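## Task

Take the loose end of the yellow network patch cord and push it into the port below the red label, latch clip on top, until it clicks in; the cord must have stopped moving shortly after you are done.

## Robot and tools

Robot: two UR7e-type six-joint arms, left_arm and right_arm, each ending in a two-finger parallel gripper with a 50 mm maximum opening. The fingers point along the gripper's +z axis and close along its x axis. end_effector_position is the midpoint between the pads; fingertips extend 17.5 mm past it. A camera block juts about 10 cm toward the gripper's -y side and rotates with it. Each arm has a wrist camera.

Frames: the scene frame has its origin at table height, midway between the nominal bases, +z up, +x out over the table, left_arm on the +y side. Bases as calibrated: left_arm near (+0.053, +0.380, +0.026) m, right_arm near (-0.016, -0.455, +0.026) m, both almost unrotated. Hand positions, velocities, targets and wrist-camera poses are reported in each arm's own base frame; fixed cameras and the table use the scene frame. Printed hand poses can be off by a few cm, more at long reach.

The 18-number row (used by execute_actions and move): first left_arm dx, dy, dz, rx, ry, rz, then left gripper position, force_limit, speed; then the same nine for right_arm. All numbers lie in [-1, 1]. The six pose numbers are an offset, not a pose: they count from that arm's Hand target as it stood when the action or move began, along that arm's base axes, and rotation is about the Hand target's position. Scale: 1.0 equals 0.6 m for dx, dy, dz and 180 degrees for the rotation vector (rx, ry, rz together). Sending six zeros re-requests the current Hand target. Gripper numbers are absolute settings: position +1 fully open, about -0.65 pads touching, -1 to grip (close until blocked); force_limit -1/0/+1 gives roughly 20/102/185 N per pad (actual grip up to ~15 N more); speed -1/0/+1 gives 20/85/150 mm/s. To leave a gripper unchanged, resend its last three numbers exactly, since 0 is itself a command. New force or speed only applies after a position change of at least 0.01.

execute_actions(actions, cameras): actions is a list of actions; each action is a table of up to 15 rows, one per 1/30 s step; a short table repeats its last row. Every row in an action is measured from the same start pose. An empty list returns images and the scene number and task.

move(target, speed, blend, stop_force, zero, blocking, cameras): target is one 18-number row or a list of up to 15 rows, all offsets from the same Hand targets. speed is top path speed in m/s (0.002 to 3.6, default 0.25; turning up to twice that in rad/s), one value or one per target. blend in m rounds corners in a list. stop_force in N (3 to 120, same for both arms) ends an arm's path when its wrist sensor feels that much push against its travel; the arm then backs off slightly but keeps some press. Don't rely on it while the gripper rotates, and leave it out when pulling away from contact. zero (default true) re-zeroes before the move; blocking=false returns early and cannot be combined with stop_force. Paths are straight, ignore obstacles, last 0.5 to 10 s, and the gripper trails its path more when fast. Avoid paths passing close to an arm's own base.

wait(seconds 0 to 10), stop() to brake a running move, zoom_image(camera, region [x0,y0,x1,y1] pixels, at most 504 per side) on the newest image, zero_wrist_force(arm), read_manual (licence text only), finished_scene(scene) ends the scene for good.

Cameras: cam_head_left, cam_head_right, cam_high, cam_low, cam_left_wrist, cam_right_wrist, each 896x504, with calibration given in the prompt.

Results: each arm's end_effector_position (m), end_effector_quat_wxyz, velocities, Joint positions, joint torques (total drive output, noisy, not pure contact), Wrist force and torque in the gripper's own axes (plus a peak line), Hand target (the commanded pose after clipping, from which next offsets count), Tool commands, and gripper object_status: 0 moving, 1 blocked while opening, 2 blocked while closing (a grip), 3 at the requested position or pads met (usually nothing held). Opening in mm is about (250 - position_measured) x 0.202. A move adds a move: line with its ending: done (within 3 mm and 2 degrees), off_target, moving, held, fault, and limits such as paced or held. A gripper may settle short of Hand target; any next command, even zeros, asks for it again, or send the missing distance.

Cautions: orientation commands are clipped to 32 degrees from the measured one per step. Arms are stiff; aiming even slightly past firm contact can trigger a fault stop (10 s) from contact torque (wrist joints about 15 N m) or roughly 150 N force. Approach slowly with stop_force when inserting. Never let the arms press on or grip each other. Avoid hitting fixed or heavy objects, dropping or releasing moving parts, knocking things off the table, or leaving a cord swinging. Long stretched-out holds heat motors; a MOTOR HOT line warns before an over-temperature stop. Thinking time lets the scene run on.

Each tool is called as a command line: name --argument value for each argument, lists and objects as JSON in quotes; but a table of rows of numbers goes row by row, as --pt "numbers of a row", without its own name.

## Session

execute_actions --actions '[]'

Scene clock: 0.00 s.
left_arm: end_effector_position=(+0.1297, -0.0995, +0.2569) position_measured=3 object_status=3 end_effector_quat_wxyz=(-0.018, +0.074, +0.955, +0.287) | right_arm: end_effector_position=(+0.1303, +0.1766, +0.1459) position_measured=3 object_status=3 end_effector_quat_wxyz=(+0.448, +0.735, -0.412, -0.299)
Joint positions: left_arm=[-1.594 -2.159 2.129 -0.956 -1.576 -3.01] | right_arm=[4.143 -1.723 -2.077 -1.991 2.047 3.305]
Joint velocities: within noise
Joint torques (N m): no reading
Wrist force (N): no reading
Wrist torque (N m): no reading
Wrist force, peak (N): no reading
Hand target: left_arm +0.1297, -0.0995, +0.2569; -0.018, +0.074, +0.955, +0.287 | right_arm +0.1303, +0.1766, +0.1459; +0.448, +0.735, -0.412, -0.299
Tool commands: left_gripper/position=+1.0 left_gripper/force_limit=+1.0 left_gripper/speed=+1.0 right_gripper/position=+1.0 right_gripper/force_limit=+1.0 right_gripper/speed=+1.0
camera_calibration:
cam_left_wrist: T_world_to_cam=[[-0.985725, 0.144945, 0.0856528, 0.12792], [0.154483, 0.57641, 0.802425, -0.155399], [0.0669366, 0.804203, -0.590573, 0.351932], [0, 0, 0, 1]] pos_world=[0.126544, -0.211993, 0.321581]
cam_right_wrist: T_world_to_cam=[[0.469177, -0.879908, -0.0750703, 0.115972], [-0.0324276, -0.102116, 0.994244, -0.10782], [-0.882509, -0.464042, -0.0764437, 0.338331], [0, 0, 0, 1]] pos_world=[0.240672, 0.248035, 0.141769]

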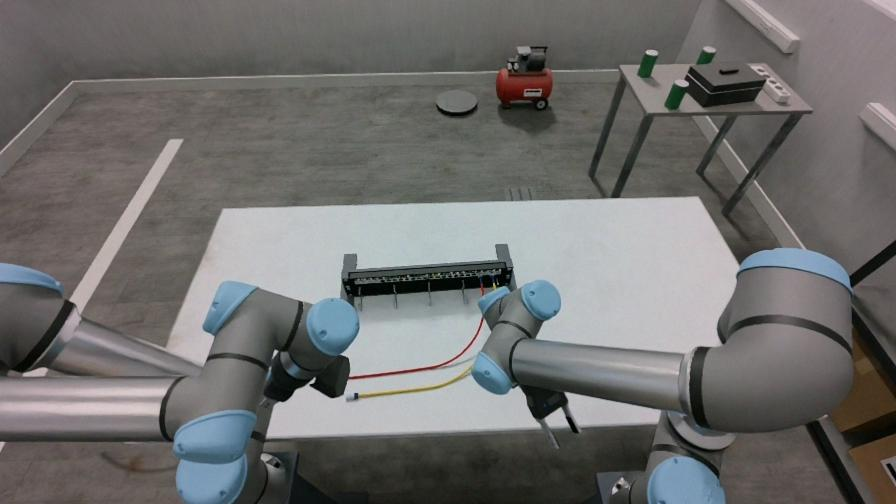

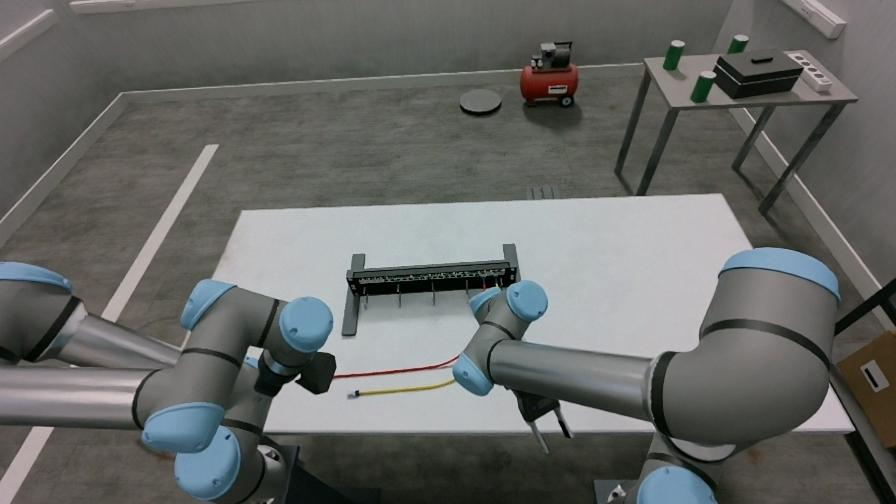

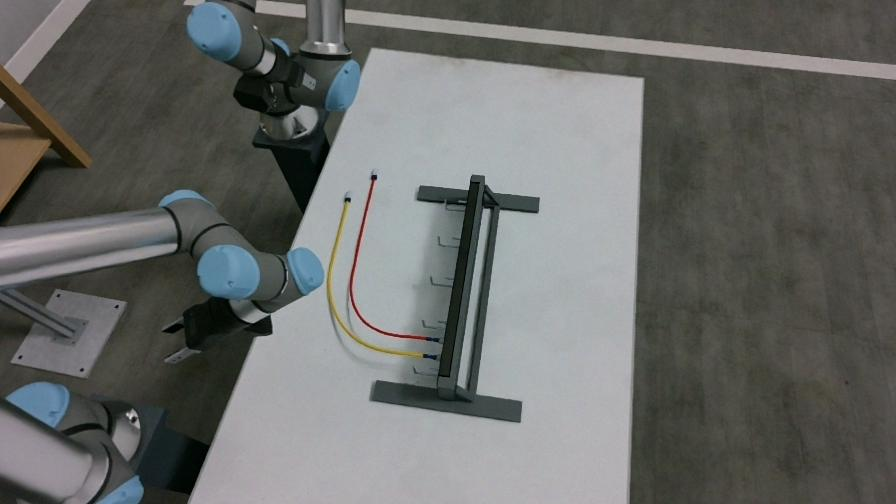

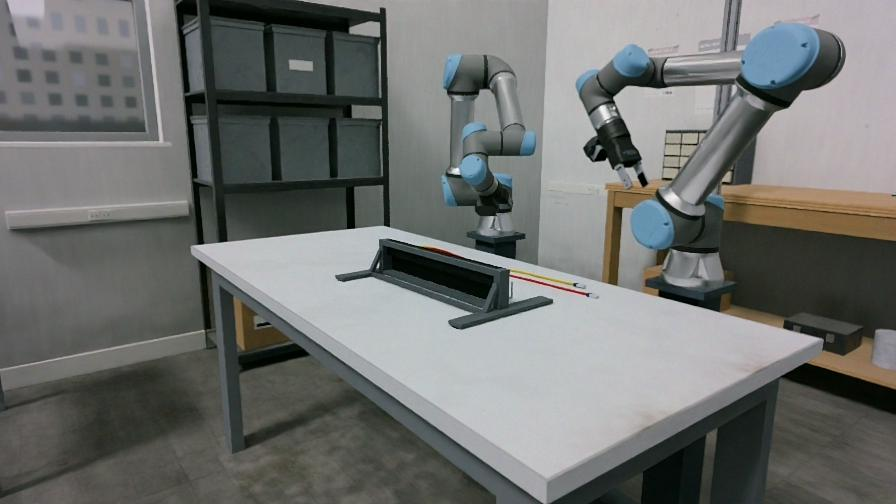

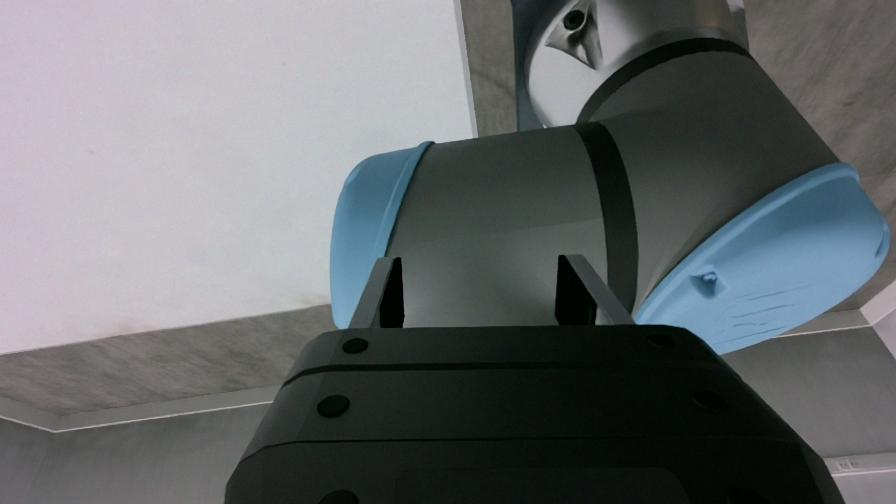

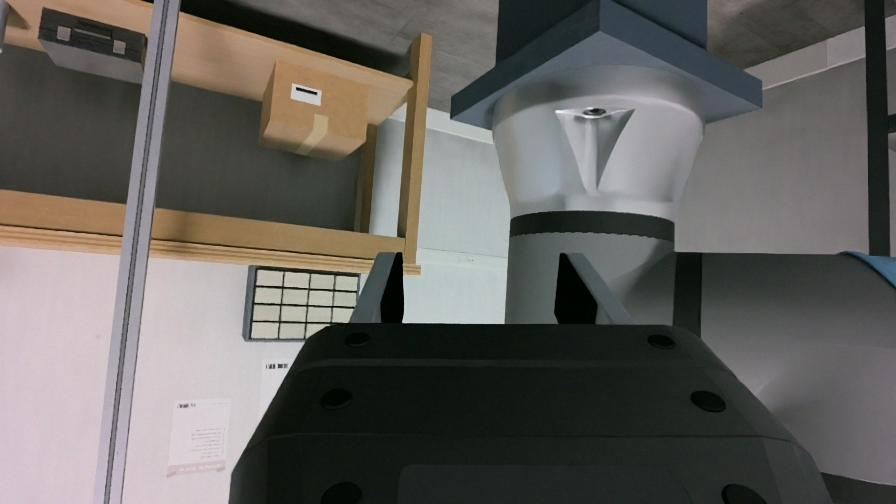

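zoom_image --camera "cam_head_left" --region '[340, 250, 520, 310]'

zoom_image --camera "cam_high" --region '[320, 160, 400, 230]'

zoom_image --camera "cam_head_right" --region '[320, 350, 480, 420]'

zoom_image --camera "cam_low" --region '[540, 260, 620, 310]'

Scaled by 2.800 from the camera's 896x504 image, which has a finer 1280x720 frame.

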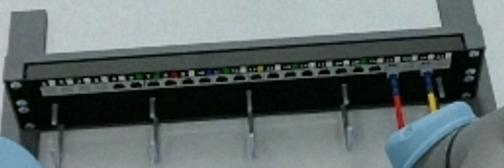

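Scaled by 6.300 from the camera's 896x504 image, which has a finer 1280x720 frame.

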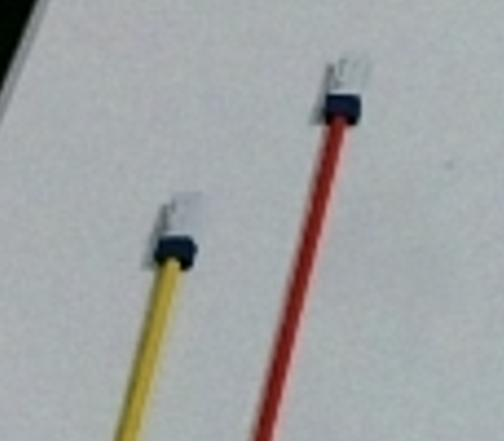

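Scaled by 3.150 from the camera's 896x504 image, which has a finer 1280x720 frame.

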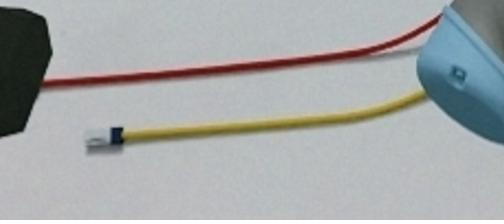

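Scaled by 6.300 from the camera's 896x504 image, which has a finer 1280x720 frame.

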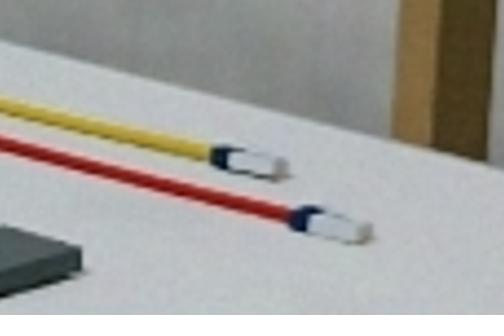

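move --target '[0.133,-0.134,-0.13,-0.185,-0.0116,0.0478,1,1,1,0,0,0,0,0,0,1,1,1]' --cameras '["cam_left_wrist"]'

zoom_image --camera "cam_left_wrist" --region '[380, 100, 520, 260]'

Scene clock: 13.07 s.
left_arm: end_effector_position=(+0.2095, -0.1799, +0.1789) position_measured=3 object_status=3 end_effector_quat_wxyz=(+0.000, +0.000, +1.000, +0.001) | right_arm: end_effector_position=(+0.1303, +0.1766, +0.1459) position_measured=3 object_status=3 end_effector_quat_wxyz=(+0.448, +0.735, -0.412, -0.299)
Joint positions: left_arm=[-1.214 -2.178 2.366 -1.756 -1.57 -2.786] | right_arm=[4.143 -1.723 -2.077 -1.991 2.047 3.305]
Joint torques (N m): left_arm=[10.46 12.91 -15.7 -5.58 -2.32 2.63] | right_arm=[0.06 26.45 18.63 -0.39 0.42 0.16]
Wrist force (N): left_arm=[0.0 0.0 -0.3] | right_arm=[-0.2 -0.1 -0.1]
Wrist torque (N m): left_arm=[-0.04 -0.06 0.16] | right_arm=[-0.01 0.03 -0.01]
Wrist force, peak (N): left_arm=[-1.0 0.6 0.1] | right_arm=[-0.1 -0.6 0.1]
Hand target: left_arm +0.2095, -0.1799, +0.1789; +0.000, +0.000, +1.000, +0.001 | right_arm +0.1303, +0.1766, +0.1459; +0.448, +0.735, -0.412, -0.299
Off the commanded pose: left_arm 0.000 m, 0 deg | right_arm 0.000 m, 0 deg.
move: done
camera_calibration:
cam_left_wrist: T_world_to_cam=[[-0.99986, 0.0167501, -0.000132461, 0.220077], [0.015627, 0.935609, 0.352692, 0.115364], [0.00603157, 0.352641, -0.935739, 0.35847], [0, 0, 0, 1]] pos_world=[0.216081, -0.238033, 0.294775]
Images, in order (width x height): cam_left_wrist 896x504.

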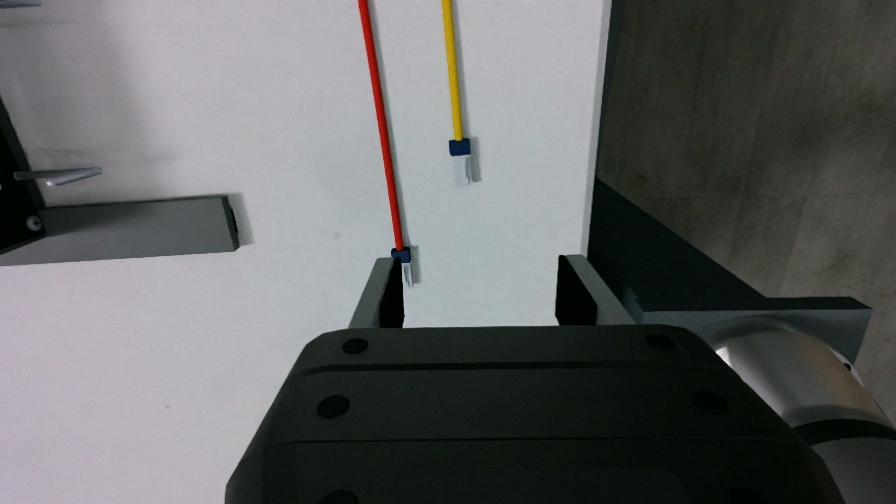

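Scaled by 3.150 from the camera's 896x504 image, which has a finer 1280x720 frame.

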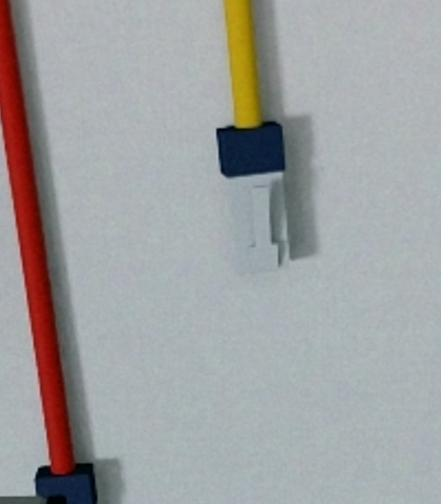

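zoom_image --camera "cam_left_wrist" --region '[440, 130, 490, 195]'

zoom_image --camera "cam_left_wrist" --region '[380, 235, 425, 290]'

Scaled by 7.754 from the camera's 896x504 image, which has a finer 1280x720 frame.

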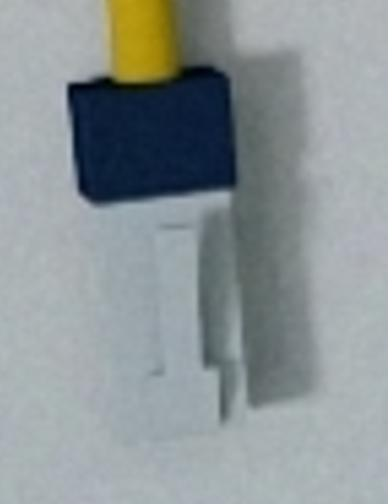

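Scaled by 9.164 from the camera's 896x504 image, which has a finer 1280x720 frame.

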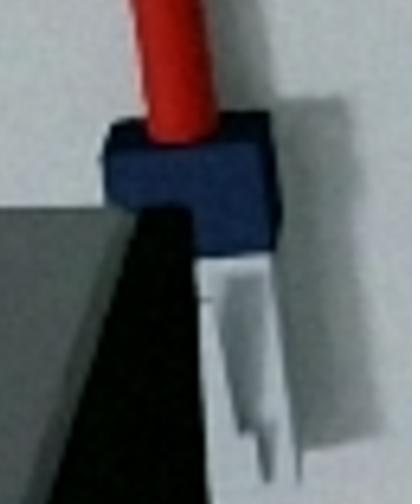

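move --target '[0.0017,-0.0332,-0.225,0,0,0.0115,1,1,1,0,0,0,0,0,0,1,1,1]' --speed 0.15

move --target '[0,0,-0.09,0,0,0,1,1,1,0,0,0,0,0,0,1,1,1]' --speed 0.015 --stop_force 5 --cameras '["cam_left_wrist"]'

zoom_image --camera "cam_left_wrist" --region '[390, 180, 570, 340]'

Scene clock: 27.10 s.
left_arm: end_effector_position=(+0.2105, -0.1998, +0.0440) position_measured=3 object_status=3 end_effector_quat_wxyz=(+0.000, -0.018, +1.000, +0.001) | right_arm: end_effector_position=(+0.1303, +0.1766, +0.1459) position_measured=3 object_status=3 end_effector_quat_wxyz=(+0.448, +0.735, -0.412, -0.299)
Joint positions: left_arm=[-1.237 -1.887 2.622 -2.304 -1.57 -2.845] | right_arm=[4.143 -1.723 -2.077 -1.991 2.047 3.305]
Joint torques (N m): left_arm=[10.8 5.96 -11.33 -5.63 -2.47 2.37] | right_arm=[0.05 26.52 18.48 -0.38 0.48 0.25]
Wrist force (N): left_arm=[-0.2 0.3 -0.3] | right_arm=[-0.3 0.0 0.0]
Wrist torque (N m): left_arm=[0.00 -0.04 0.24] | right_arm=[-0.01 0.04 0.00]
Wrist force, peak (N): left_arm=[-0.1 0.0 -1.5] | right_arm=[0.1 -0.5 0.0]
Hand target: left_arm +0.2106, -0.1998, +0.0439; +0.000, -0.018, +1.000, +0.001 | right_arm +0.1303, +0.1766, +0.1459; +0.448, +0.735, -0.412, -0.299
Off the commanded pose: left_arm 0.000 m, 0 deg | right_arm 0.000 m, 0 deg.
move: done

Scene clock: 31.90 s.
left_arm: end_effector_position=(+0.2105, -0.1998, -0.0074) position_measured=3 object_status=3 end_effector_quat_wxyz=(+0.000, -0.018, +1.000, +0.001) | right_arm: end_effector_position=(+0.1303, +0.1766, +0.1459) position_measured=3 object_status=3 end_effector_quat_wxyz=(+0.448, +0.735, -0.412, -0.299)
Joint positions: left_arm=[-1.237 -1.686 2.699 -2.581 -1.57 -2.845] | right_arm=[4.143 -1.723 -2.077 -1.991 2.047 3.305]
Joint torques (N m): left_arm=[-6.06 -22.55 -19.85 -0.45 1.31 -1.42] | right_arm=[0.06 26.73 18.49 -0.42 0.39 0.21]
Wrist force (N): left_arm=[-0.2 -0.3 -1.8] | right_arm=[-0.1 -0.3 -0.1]
Wrist torque (N m): left_arm=[-0.03 -0.01 0.15] | right_arm=[-0.04 0.02 -0.01]
Wrist force, peak (N): left_arm=[-1.7 38.4 -102.3] | right_arm=[-0.6 -0.4 0.2]
Hand target: left_arm +0.2105, -0.1998, -0.0074; +0.000, -0.018, +1.000, +0.001 (not the last commanded pose) | right_arm +0.1303, +0.1766, +0.1459; +0.448, +0.735, -0.412, -0.299
Off the commanded pose: left_arm 0.003 m, 0 deg | right_arm 0.000 m, 0 deg.
move: contact (left_arm)
camera_calibration:
cam_left_wrist: T_world_to_cam=[[-0.999813, -0.0193583, -0.0000819482, 0.214189], [-0.0181436, 0.935582, 0.352642, 0.206829], [-0.00674989, 0.352578, -0.935758, 0.193848], [0, 0, 0, 1]] pos_world=[0.21921, -0.257706, 0.108475]
Images, in order (width x height): cam_left_wrist 896x504.

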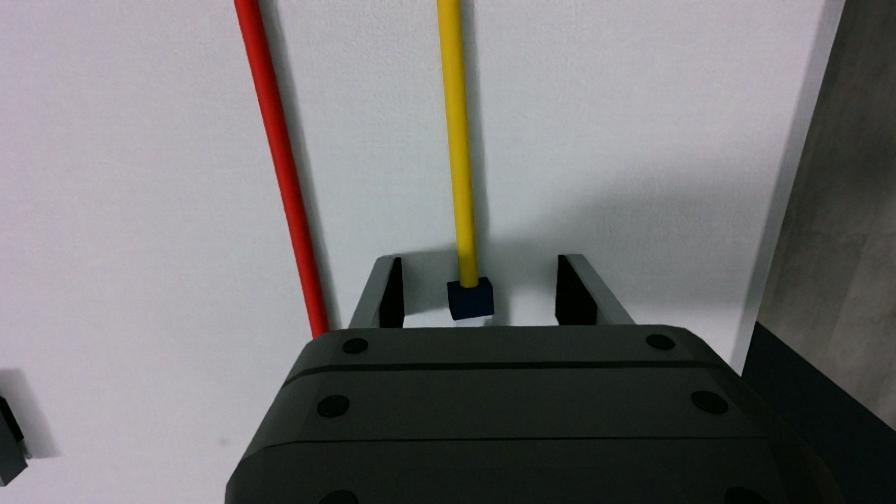

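Scaled by 2.800 from the camera's 896x504 image, which has a finer 1280x720 frame.

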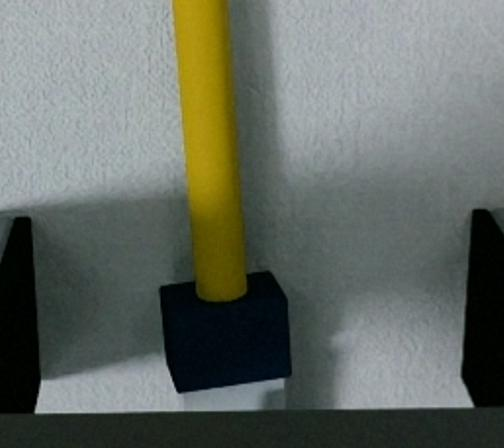

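move --target '[0.005,0,0.004,0,0,0.025,1,1,1,0,0,0,0,0,0,1,1,1]' --speed 0.05

move --target '[0,0,0,0,0,0,-1,-0.5,-0.9,0,0,0,0,0,0,1,1,1]' --cameras '["cam_left_wrist"]'

zoom_image --camera "cam_left_wrist" --region '[390, 180, 570, 340]'

Scene clock: 38.70 s.
left_arm: end_effector_position=(+0.2135, -0.1998, -0.0050) position_measured=3 object_status=3 end_effector_quat_wxyz=(+0.000, -0.058, +0.998, +0.001) | right_arm: end_effector_position=(+0.1303, +0.1766, +0.1459) position_measured=3 object_status=3 end_effector_quat_wxyz=(+0.448, +0.735, -0.412, -0.299)
Joint positions: left_arm=[-1.226 -1.69 2.691 -2.569 -1.571 -2.912] | right_arm=[4.143 -1.723 -2.077 -1.991 2.047 3.305]
Joint torques (N m): left_arm=[11.27 -24.43 -20.96 -0.4 -0.13 -2.61] | right_arm=[-0.12 26.59 18.59 -0.37 0.31 0.09]
Wrist force (N): left_arm=[-0.1 0.0 -0.6] | right_arm=[0.0 -0.3 -0.1]
Wrist torque (N m): left_arm=[-0.07 -0.06 0.22] | right_arm=[-0.06 0.00 0.00]
Wrist force, peak (N): left_arm=[-0.2 -0.4 -2.4] | right_arm=[-0.2 -0.6 -0.2]
Hand target: left_arm +0.2135, -0.1998, -0.0050; +0.000, -0.058, +0.998, +0.001 | right_arm +0.1303, +0.1766, +0.1459; +0.448, +0.735, -0.412, -0.299
Off the commanded pose: left_arm 0.000 m, 0 deg | right_arm 0.000 m, 0 deg.
move: done

Scene clock: 40.37 s.
left_arm: end_effector_position=(+0.2135, -0.1998, -0.0050) position_measured=193 object_status=2 end_effector_quat_wxyz=(+0.000, -0.058, +0.998, +0.001) | right_arm: end_effector_position=(+0.1303, +0.1766, +0.1459) position_measured=3 object_status=3 end_effector_quat_wxyz=(+0.448, +0.735, -0.412, -0.299)
Joint positions: left_arm=[-1.226 -1.69 2.691 -2.569 -1.57 -2.912] | right_arm=[4.143 -1.723 -2.077 -1.991 2.047 3.305]
Joint torques (N m): left_arm=[10.76 -23.71 -20.62 -0.55 1.64 -2.55] | right_arm=[-0.1 26.27 18.94 -0.39 0.32 0.15]
Wrist force (N): left_arm=[0.1 -0.7 -0.5] | right_arm=[-0.1 -0.1 0.0]
Wrist torque (N m): left_arm=[-0.18 -0.09 0.22] | right_arm=[-0.02 0.01 -0.01]
Wrist force, peak (N): left_arm=[-0.4 -0.3 -0.9] | right_arm=[0.2 -0.7 -0.2]
Hand target: left_arm +0.2135, -0.1998, -0.0050; +0.000, -0.058, +0.998, +0.001 | right_arm +0.1303, +0.1766, +0.1459; +0.448, +0.735, -0.412, -0.299
Off the commanded pose: left_arm 0.000 m, 0 deg | right_arm 0.000 m, 0 deg.
move: done
camera_calibration:
cam_left_wrist: T_world_to_cam=[[-0.995213, -0.0977287, -0.0000551376, 0.200574], [-0.0914718, 0.931297, 0.352589, 0.22079], [-0.0344067, 0.350906, -0.935778, 0.201663], [0, 0, 0, 1]] pos_world=[0.226748, -0.256784, 0.110875]
Images, in order (width x height): cam_left_wrist 896x504.

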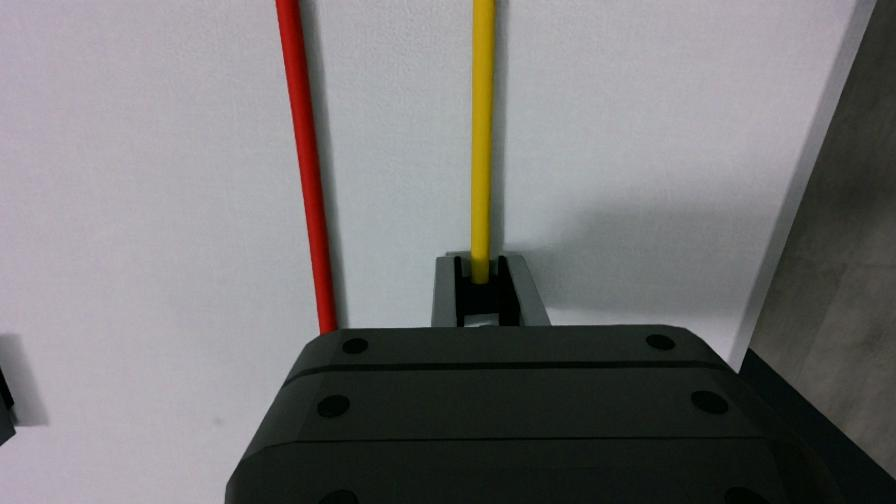

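Scaled by 2.800 from the camera's 896x504 image, which has a finer 1280x720 frame.

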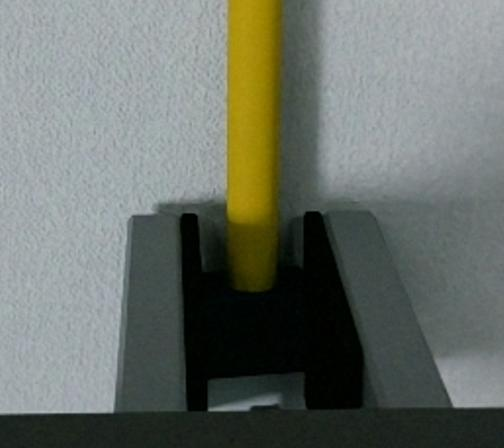

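move --pt "0 0 0.2 0 0 0 -1 -0.5 -0.9 0 0 0 0 0 0 1 1 1" --pt "0.3775 -0.36 0.2 0 0 -0.523 -1 -0.5 -0.9 0 0 0 0 0 0 1 1 1" --speed 0.2 --blend 0.05 --cameras '["all"]'

zoom_image --camera "cam_left_wrist" --region '[440, 200, 896, 504]'

Scene clock: 52.73 s.
left_arm: end_effector_position=(+0.4400, -0.4157, +0.1150) position_measured=193 object_status=2 end_effector_quat_wxyz=(+0.001, +0.692, +0.722, +0.001) | right_arm: end_effector_position=(+0.1303, +0.1766, +0.1459) position_measured=3 object_status=3 end_effector_quat_wxyz=(+0.448, +0.735, -0.412, -0.299)
Joint positions: left_arm=[-0.98 -1.22 1.719 -2.071 -1.569 -1.024] | right_arm=[4.143 -1.723 -2.077 -1.991 2.047 3.305]
Joint torques (N m): left_arm=[11.85 -29.68 -26.5 -0.6 -1.8 2.62] | right_arm=[-0.47 26.1 18.34 -0.47 0.26 0.21]
Wrist force (N): left_arm=[0.3 0.1 -0.6] | right_arm=[0.1 -0.1 -0.2]
Wrist torque (N m): left_arm=[-0.03 -0.12 0.17] | right_arm=[-0.01 -0.02 0.00]
Wrist force, peak (N): left_arm=[-0.3 -0.2 -1.2] | right_arm=[-0.3 -0.4 -0.3]
Hand target: left_arm +0.4400, -0.4158, +0.1150; +0.001, +0.692, +0.722, +0.001 | right_arm +0.1303, +0.1766, +0.1459; +0.448, +0.735, -0.412, -0.299
Off the commanded pose: left_arm 0.000 m, 0 deg | right_arm 0.000 m, 0 deg.
move: done
camera_calibration:
cam_left_wrist: T_world_to_cam=[[-0.0259701, 0.999663, -0.000100981, 0.434584], [0.935435, 0.0243372, 0.35266, -0.428587], [0.352544, 0.00906418, -0.935751, 0.0851568], [0, 0, 0, 1]] pos_world=[0.38218, -0.424779, 0.230875]
cam_right_wrist: T_world_to_cam=[[0.469177, -0.879908, -0.0750703, 0.115972], [-0.0324276, -0.102116, 0.994244, -0.10782], [-0.882509, -0.464042, -0.0764437, 0.338331], [0, 0, 0, 1]] pos_world=[0.240672, 0.248035, 0.141769]

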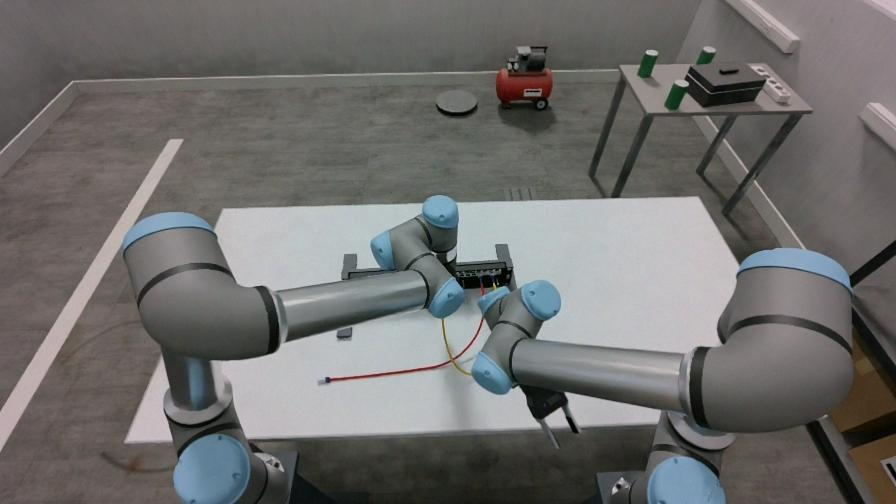

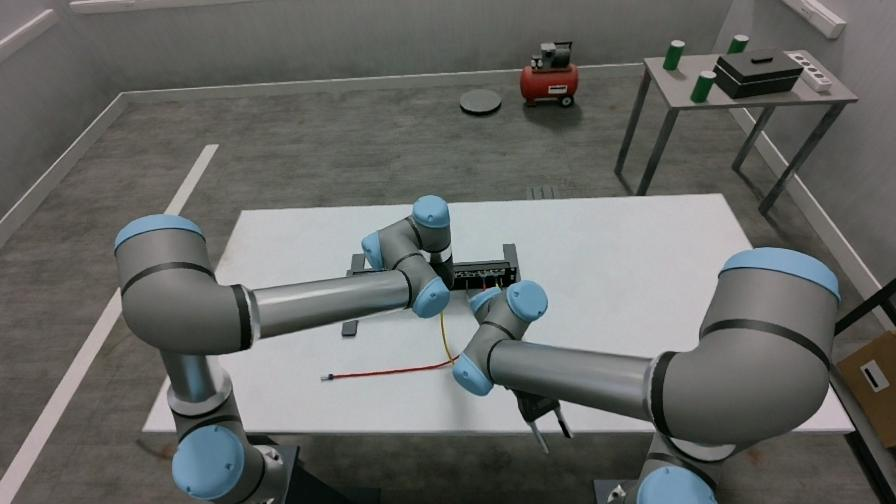

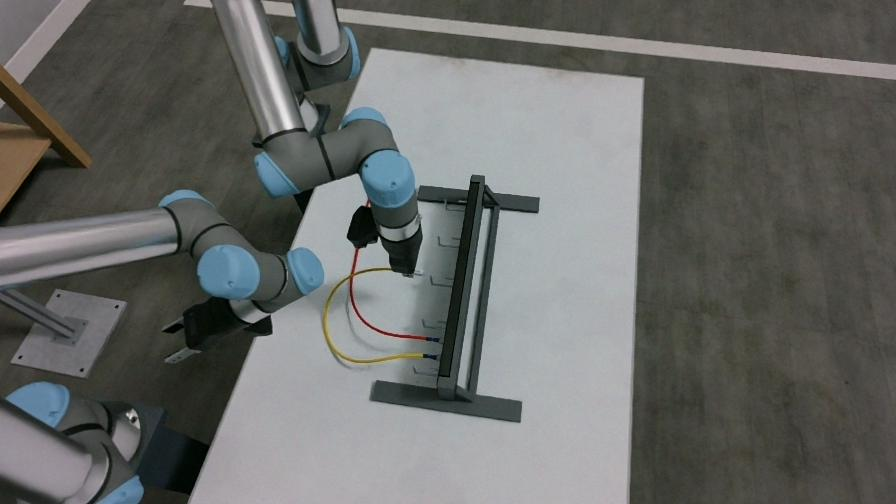

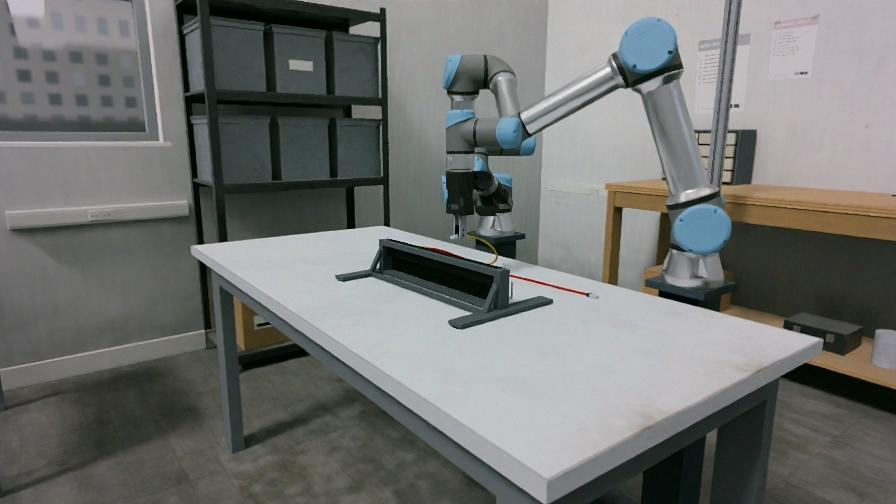

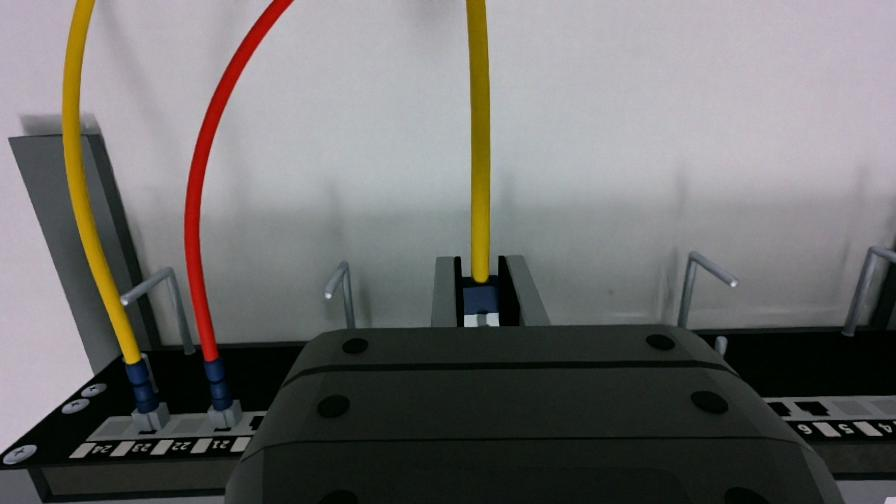

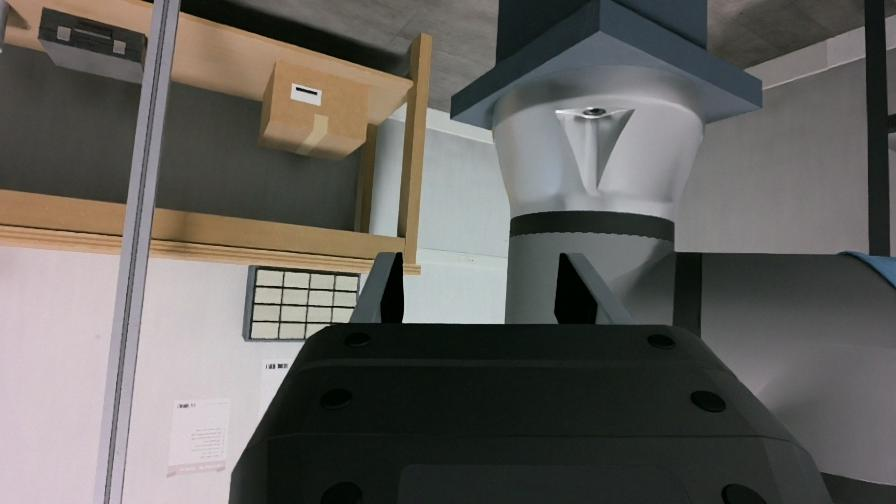

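Scaled by 1.105 from the camera's 896x504 image, which has a finer 1280x720 frame.

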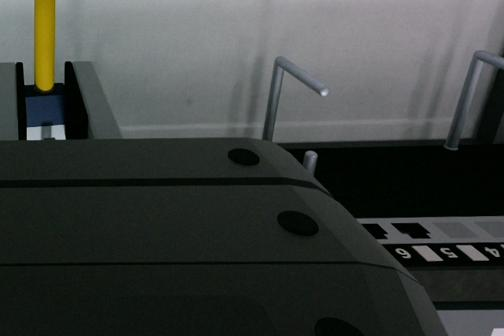

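move --pt "0.031 0.1885 0 0 0 0 -1 -0.5 -0.9 0 0 0 0 0 0 1 1 1" --pt "0.031 0.1885 -0.067 0 0 0 -1 -0.5 -0.9 0 0 0 0 0 0 1 1 1" --speed 0.15 --blend 0.02 --cameras '["cam_left_wrist"]'

Scene clock: 63.37 s.
left_arm: end_effector_position=(+0.4586, -0.3027, +0.0749) position_measured=193 object_status=2 end_effector_quat_wxyz=(+0.001, +0.692, +0.722, +0.001) | right_arm: end_effector_position=(+0.1303, +0.1766, +0.1459) position_measured=3 object_status=3 end_effector_quat_wxyz=(+0.448, +0.735, -0.412, -0.299)
Joint positions: left_arm=[-0.829 -1.285 1.932 -2.219 -1.569 -0.873] | right_arm=[4.143 -1.723 -2.077 -1.991 2.047 3.305]
Joint torques (N m): left_arm=[11.27 -25.45 -12.56 -5.32 -1.69 2.84] | right_arm=[-0.29 26.44 19.07 -0.34 0.41 0.19]
Wrist force (N): left_arm=[-0.2 0.0 -0.6] | right_arm=[0.0 -0.3 -0.1]
Wrist torque (N m): left_arm=[-0.06 -0.06 0.17] | right_arm=[-0.05 0.01 -0.01]
Wrist force, peak (N): left_arm=[0.7 0.4 -2.0] | right_arm=[0.0 -0.6 0.2]
Hand target: left_arm +0.4586, -0.3027, +0.0748; +0.001, +0.692, +0.722, +0.001 | right_arm +0.1303, +0.1766, +0.1459; +0.448, +0.735, -0.412, -0.299
Off the commanded pose: left_arm 0.000 m, 0 deg | right_arm 0.000 m, 0 deg.
move: done
camera_calibration:
cam_left_wrist: T_world_to_cam=[[-0.0256552, 0.999671, -0.0000872747, 0.321977], [0.935476, 0.0240385, 0.352572, -0.434688], [0.352458, 0.00896364, -0.935785, 0.0400606], [0, 0, 0, 1]] pos_world=[0.400781, -0.31178, 0.190775]
Images, in order (width x height): cam_left_wrist 896x504.

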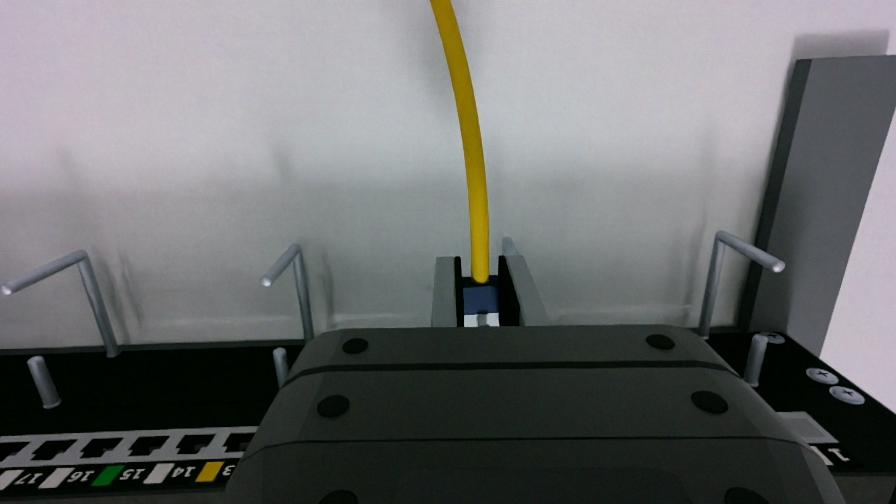

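move --pt "0 0 0 0 0 0 -1 -0.5 -0.9 0.15 0.0 0.28 0.12 -0.146 0.009 1 -0.8 -0.9" --pt "0 0 0 0 0 0 -1 -0.5 -0.9 0.45 0.25 0.28 0.486 -0.583 0.0369 1 -0.8 -0.9" --pt "0 0 0 0 0 0 -1 -0.5 -0.9 0.576 0.389 0.0605 0.486 -0.583 0.0369 1 -0.8 -0.9" --speed 0.3 --blend 0.05 --cameras '["cam_right_wrist"]'

zoom_image --camera "cam_right_wrist" --region '[400, 220, 560, 320]'

Scene clock: 80.93 s.
left_arm: end_effector_position=(+0.4586, -0.3027, +0.0748) position_measured=193 object_status=2 end_effector_quat_wxyz=(+0.001, +0.692, +0.722, +0.001) | right_arm: end_effector_position=(+0.4759, +0.4100, +0.1823) position_measured=3 object_status=3 end_effector_quat_wxyz=(-0.552, +0.769, -0.260, +0.190)
Joint positions: left_arm=[-0.829 -1.285 1.932 -2.219 -1.569 -0.873] | right_arm=[4.075 -2.059 -2.299 0.893 1.552 3.144]
Joint torques (N m): left_arm=[10.71 -24.63 -11.88 -5.32 -1.82 2.58] | right_arm=[-7.24 27.38 17.96 7.23 1.94 -1.12]
Wrist force (N): left_arm=[-0.1 -0.1 -0.5] | right_arm=[-0.4 1.8 -0.6]
Wrist torque (N m): left_arm=[-0.07 -0.07 0.17] | right_arm=[-0.42 -0.09 -0.30]
Wrist force, peak (N): left_arm=[0.2 0.0 -1.0] | right_arm=[1.7 1.8 1.8]
Hand target: left_arm +0.4586, -0.3027, +0.0748; +0.001, +0.692, +0.722, +0.001 | right_arm +0.4759, +0.4100, +0.1822; -0.552, +0.769, -0.260, +0.190
Off the commanded pose: left_arm 0.000 m, 0 deg | right_arm 0.000 m, 0 deg.
move: done
camera_calibration:
cam_right_wrist: T_world_to_cam=[[0.800891, -0.598805, -0.00261247, -0.124383], [-0.378303, -0.502583, -0.777365, 0.542737], [0.464177, 0.623573, -0.629044, -0.231664], [0, 0, 0, 1]] pos_world=[0.412469, 0.342749, 0.275853]
Images, in order (width x height): cam_right_wrist 896x504.

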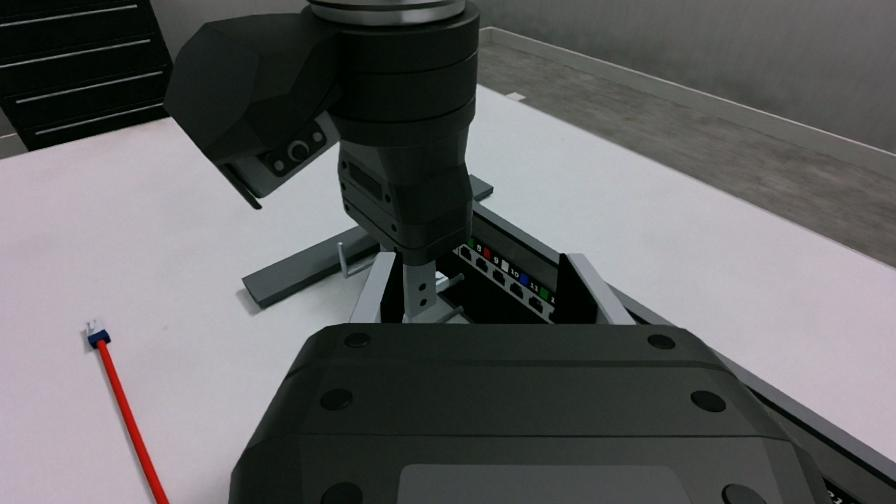

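Scaled by 3.150 from the camera's 896x504 image, which has a finer 1280x720 frame.

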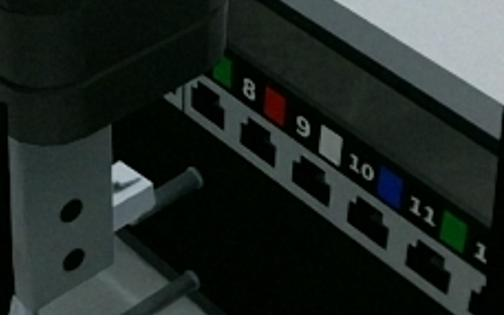

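zoom_image --camera "cam_right_wrist" --region '[425, 240, 515, 300]'

Scaled by 5.600 from the camera's 896x504 image, which has a finer 1280x720 frame.

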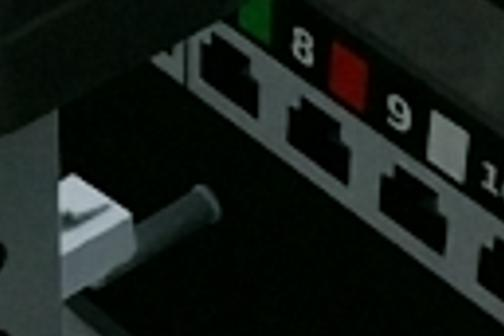

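move --pt "0 0 -0.0135 0 0 0 -1 -0.5 -0.9 0 0 0 0 0 0 1 -0.8 -0.9" --pt "0.0433 0.0 -0.0135 0 0 0 -1 -0.5 -0.9 0 0 0 0 0 0 1 -0.8 -0.9" --speed 0.03 --stop_force 6 --cameras '["cam_right_wrist","cam_left_wrist"]'

zoom_image --camera "cam_right_wrist" --region '[445, 235, 515, 305]'

Scene clock: 120.87 s.
left_arm: end_effector_position=(+0.4846, -0.3027, +0.0667) position_measured=193 object_status=2 end_effector_quat_wxyz=(+0.001, +0.692, +0.722, +0.001) | right_arm: end_effector_position=(+0.4759, +0.4100, +0.1822) position_measured=3 object_status=3 end_effector_quat_wxyz=(-0.552, +0.769, -0.260, +0.190)
Joint positions: left_arm=[-0.795 -1.228 1.877 -2.221 -1.569 -0.838] | right_arm=[4.075 -2.059 -2.299 0.894 1.552 3.143]
Joint torques (N m): left_arm=[10.72 -27.31 -26.91 -0.46 -1.76 2.75] | right_arm=[-7.11 26.55 18.34 7.05 1.94 -1.19]
Wrist force (N): left_arm=[0.0 -0.2 -0.5] | right_arm=[-0.4 1.5 -0.6]
Wrist torque (N m): left_arm=[-0.09 -0.12 0.15] | right_arm=[-0.46 -0.09 -0.29]
Wrist force, peak (N): left_arm=[0.0 0.0 -1.0] | right_arm=[-0.5 1.9 -0.8]
Hand target: left_arm +0.4846, -0.3027, +0.0667; +0.001, +0.692, +0.722, +0.001 | right_arm +0.4759, +0.4100, +0.1822; -0.552, +0.769, -0.260, +0.190
Off the commanded pose: left_arm 0.000 m, 0 deg | right_arm 0.000 m, 0 deg.
move: done
camera_calibration:
cam_left_wrist: T_world_to_cam=[[-0.0256543, 0.999671, -0.0000895232, 0.322643], [0.935443, 0.0240376, 0.352659, -0.456122], [0.352545, 0.00896349, -0.935752, 0.0231801], [0, 0, 0, 1]] pos_world=[0.426781, -0.31178, 0.182575]
cam_right_wrist: T_world_to_cam=[[0.800913, -0.598776, -0.00253839, -0.124443], [-0.378198, -0.502576, -0.777421, 0.542717], [0.464225, 0.623606, -0.628976, -0.231886], [0, 0, 0, 1]] pos_world=[0.41257, 0.342849, 0.275753]
Images, in order (width x height): cam_left_wrist 896x504, cam_right_wrist 896x504.

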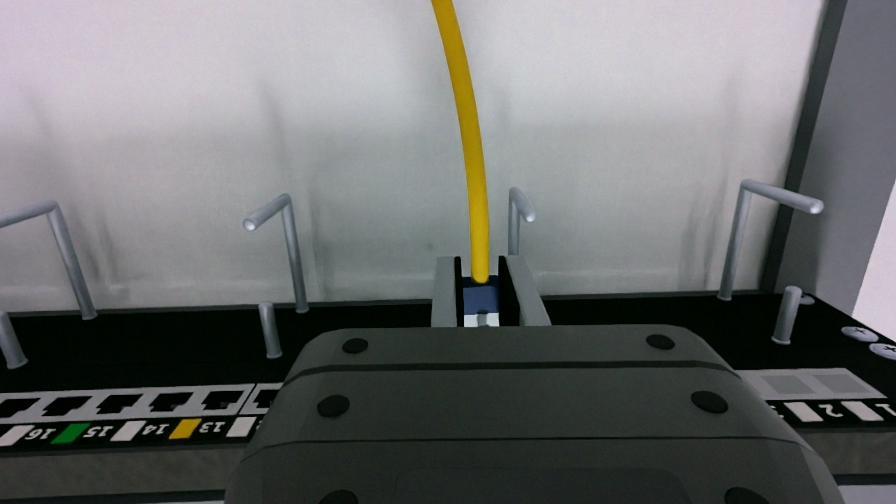

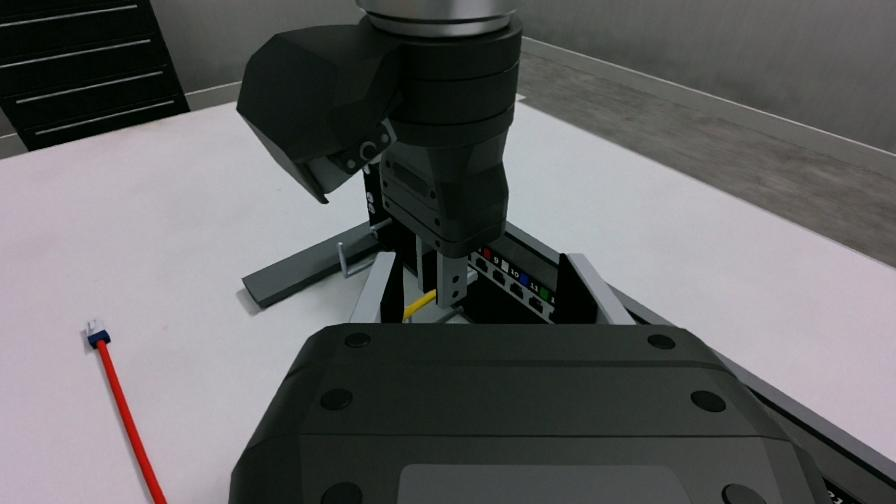

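Scaled by 7.200 from the camera's 896x504 image, which has a finer 1280x720 frame.

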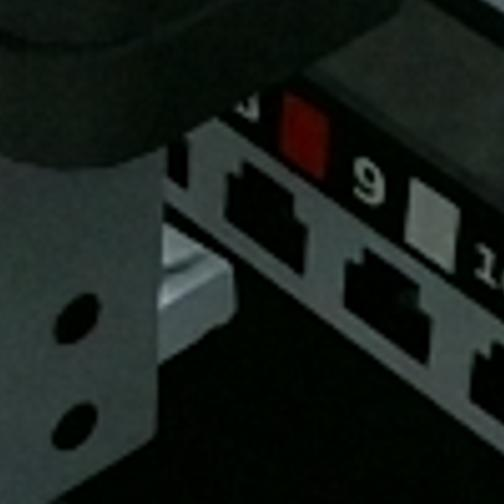

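move --target '[0.03,0.0012,0.0,0,0,0,-1,-0.5,-0.9,0,0,0,0,0,0,1,-0.8,-0.9]' --speed 0.015 --stop_force 6 --cameras '["cam_right_wrist"]'

zoom_image --camera "cam_right_wrist" --region '[455, 245, 505, 295]'

Scene clock: 127.27 s.
left_arm: end_effector_position=(+0.4964, -0.3022, +0.0667) position_measured=193 object_status=2 end_effector_quat_wxyz=(+0.001, +0.692, +0.722, +0.001) | right_arm: end_effector_position=(+0.4759, +0.4100, +0.1822) position_measured=3 object_status=3 end_effector_quat_wxyz=(-0.552, +0.769, -0.260, +0.190)
Joint positions: left_arm=[-0.779 -1.208 1.848 -2.212 -1.569 -0.823] | right_arm=[4.075 -2.059 -2.299 0.894 1.552 3.143]
Joint torques (N m): left_arm=[-10.85 -53.74 -13.9 -6.28 2.43 -2.06] | right_arm=[-6.91 26.43 17.57 7.1 1.97 -1.08]
Wrist force (N): left_arm=[1.2 -3.4 -0.9] | right_arm=[-0.3 1.6 -0.4]
Wrist torque (N m): left_arm=[-0.10 -0.08 0.10] | right_arm=[-0.46 -0.11 -0.29]
Wrist force, peak (N): left_arm=[1.1 -15.8 -2.1] | right_arm=[-0.5 1.9 -0.4]
Hand target: left_arm +0.4963, -0.3022, +0.0667; +0.001, +0.692, +0.722, +0.001 (not the last commanded pose) | right_arm +0.4759, +0.4100, +0.1822; -0.552, +0.769, -0.260, +0.190
Off the commanded pose: left_arm 0.006 m, 0 deg | right_arm 0.000 m, 0 deg.
move: contact (left_arm)
camera_calibration:
cam_right_wrist: T_world_to_cam=[[0.800913, -0.598776, -0.00253839, -0.124443], [-0.378198, -0.502576, -0.777421, 0.542717], [0.464225, 0.623606, -0.628976, -0.231886], [0, 0, 0, 1]] pos_world=[0.41257, 0.342849, 0.275753]
Images, in order (width x height): cam_right_wrist 896x504.

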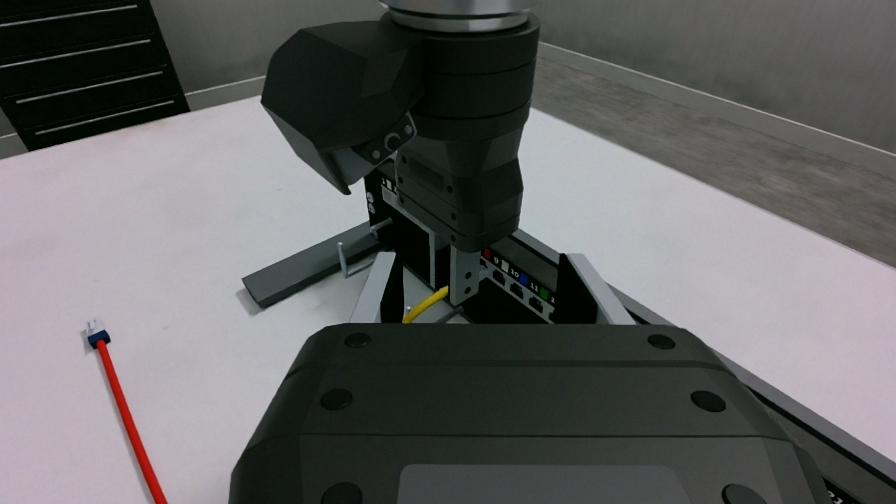

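Scaled by 10.080 from the camera's 896x504 image, which has a finer 1280x720 frame.

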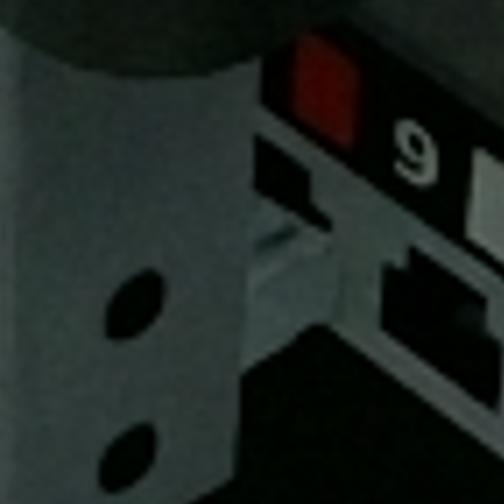

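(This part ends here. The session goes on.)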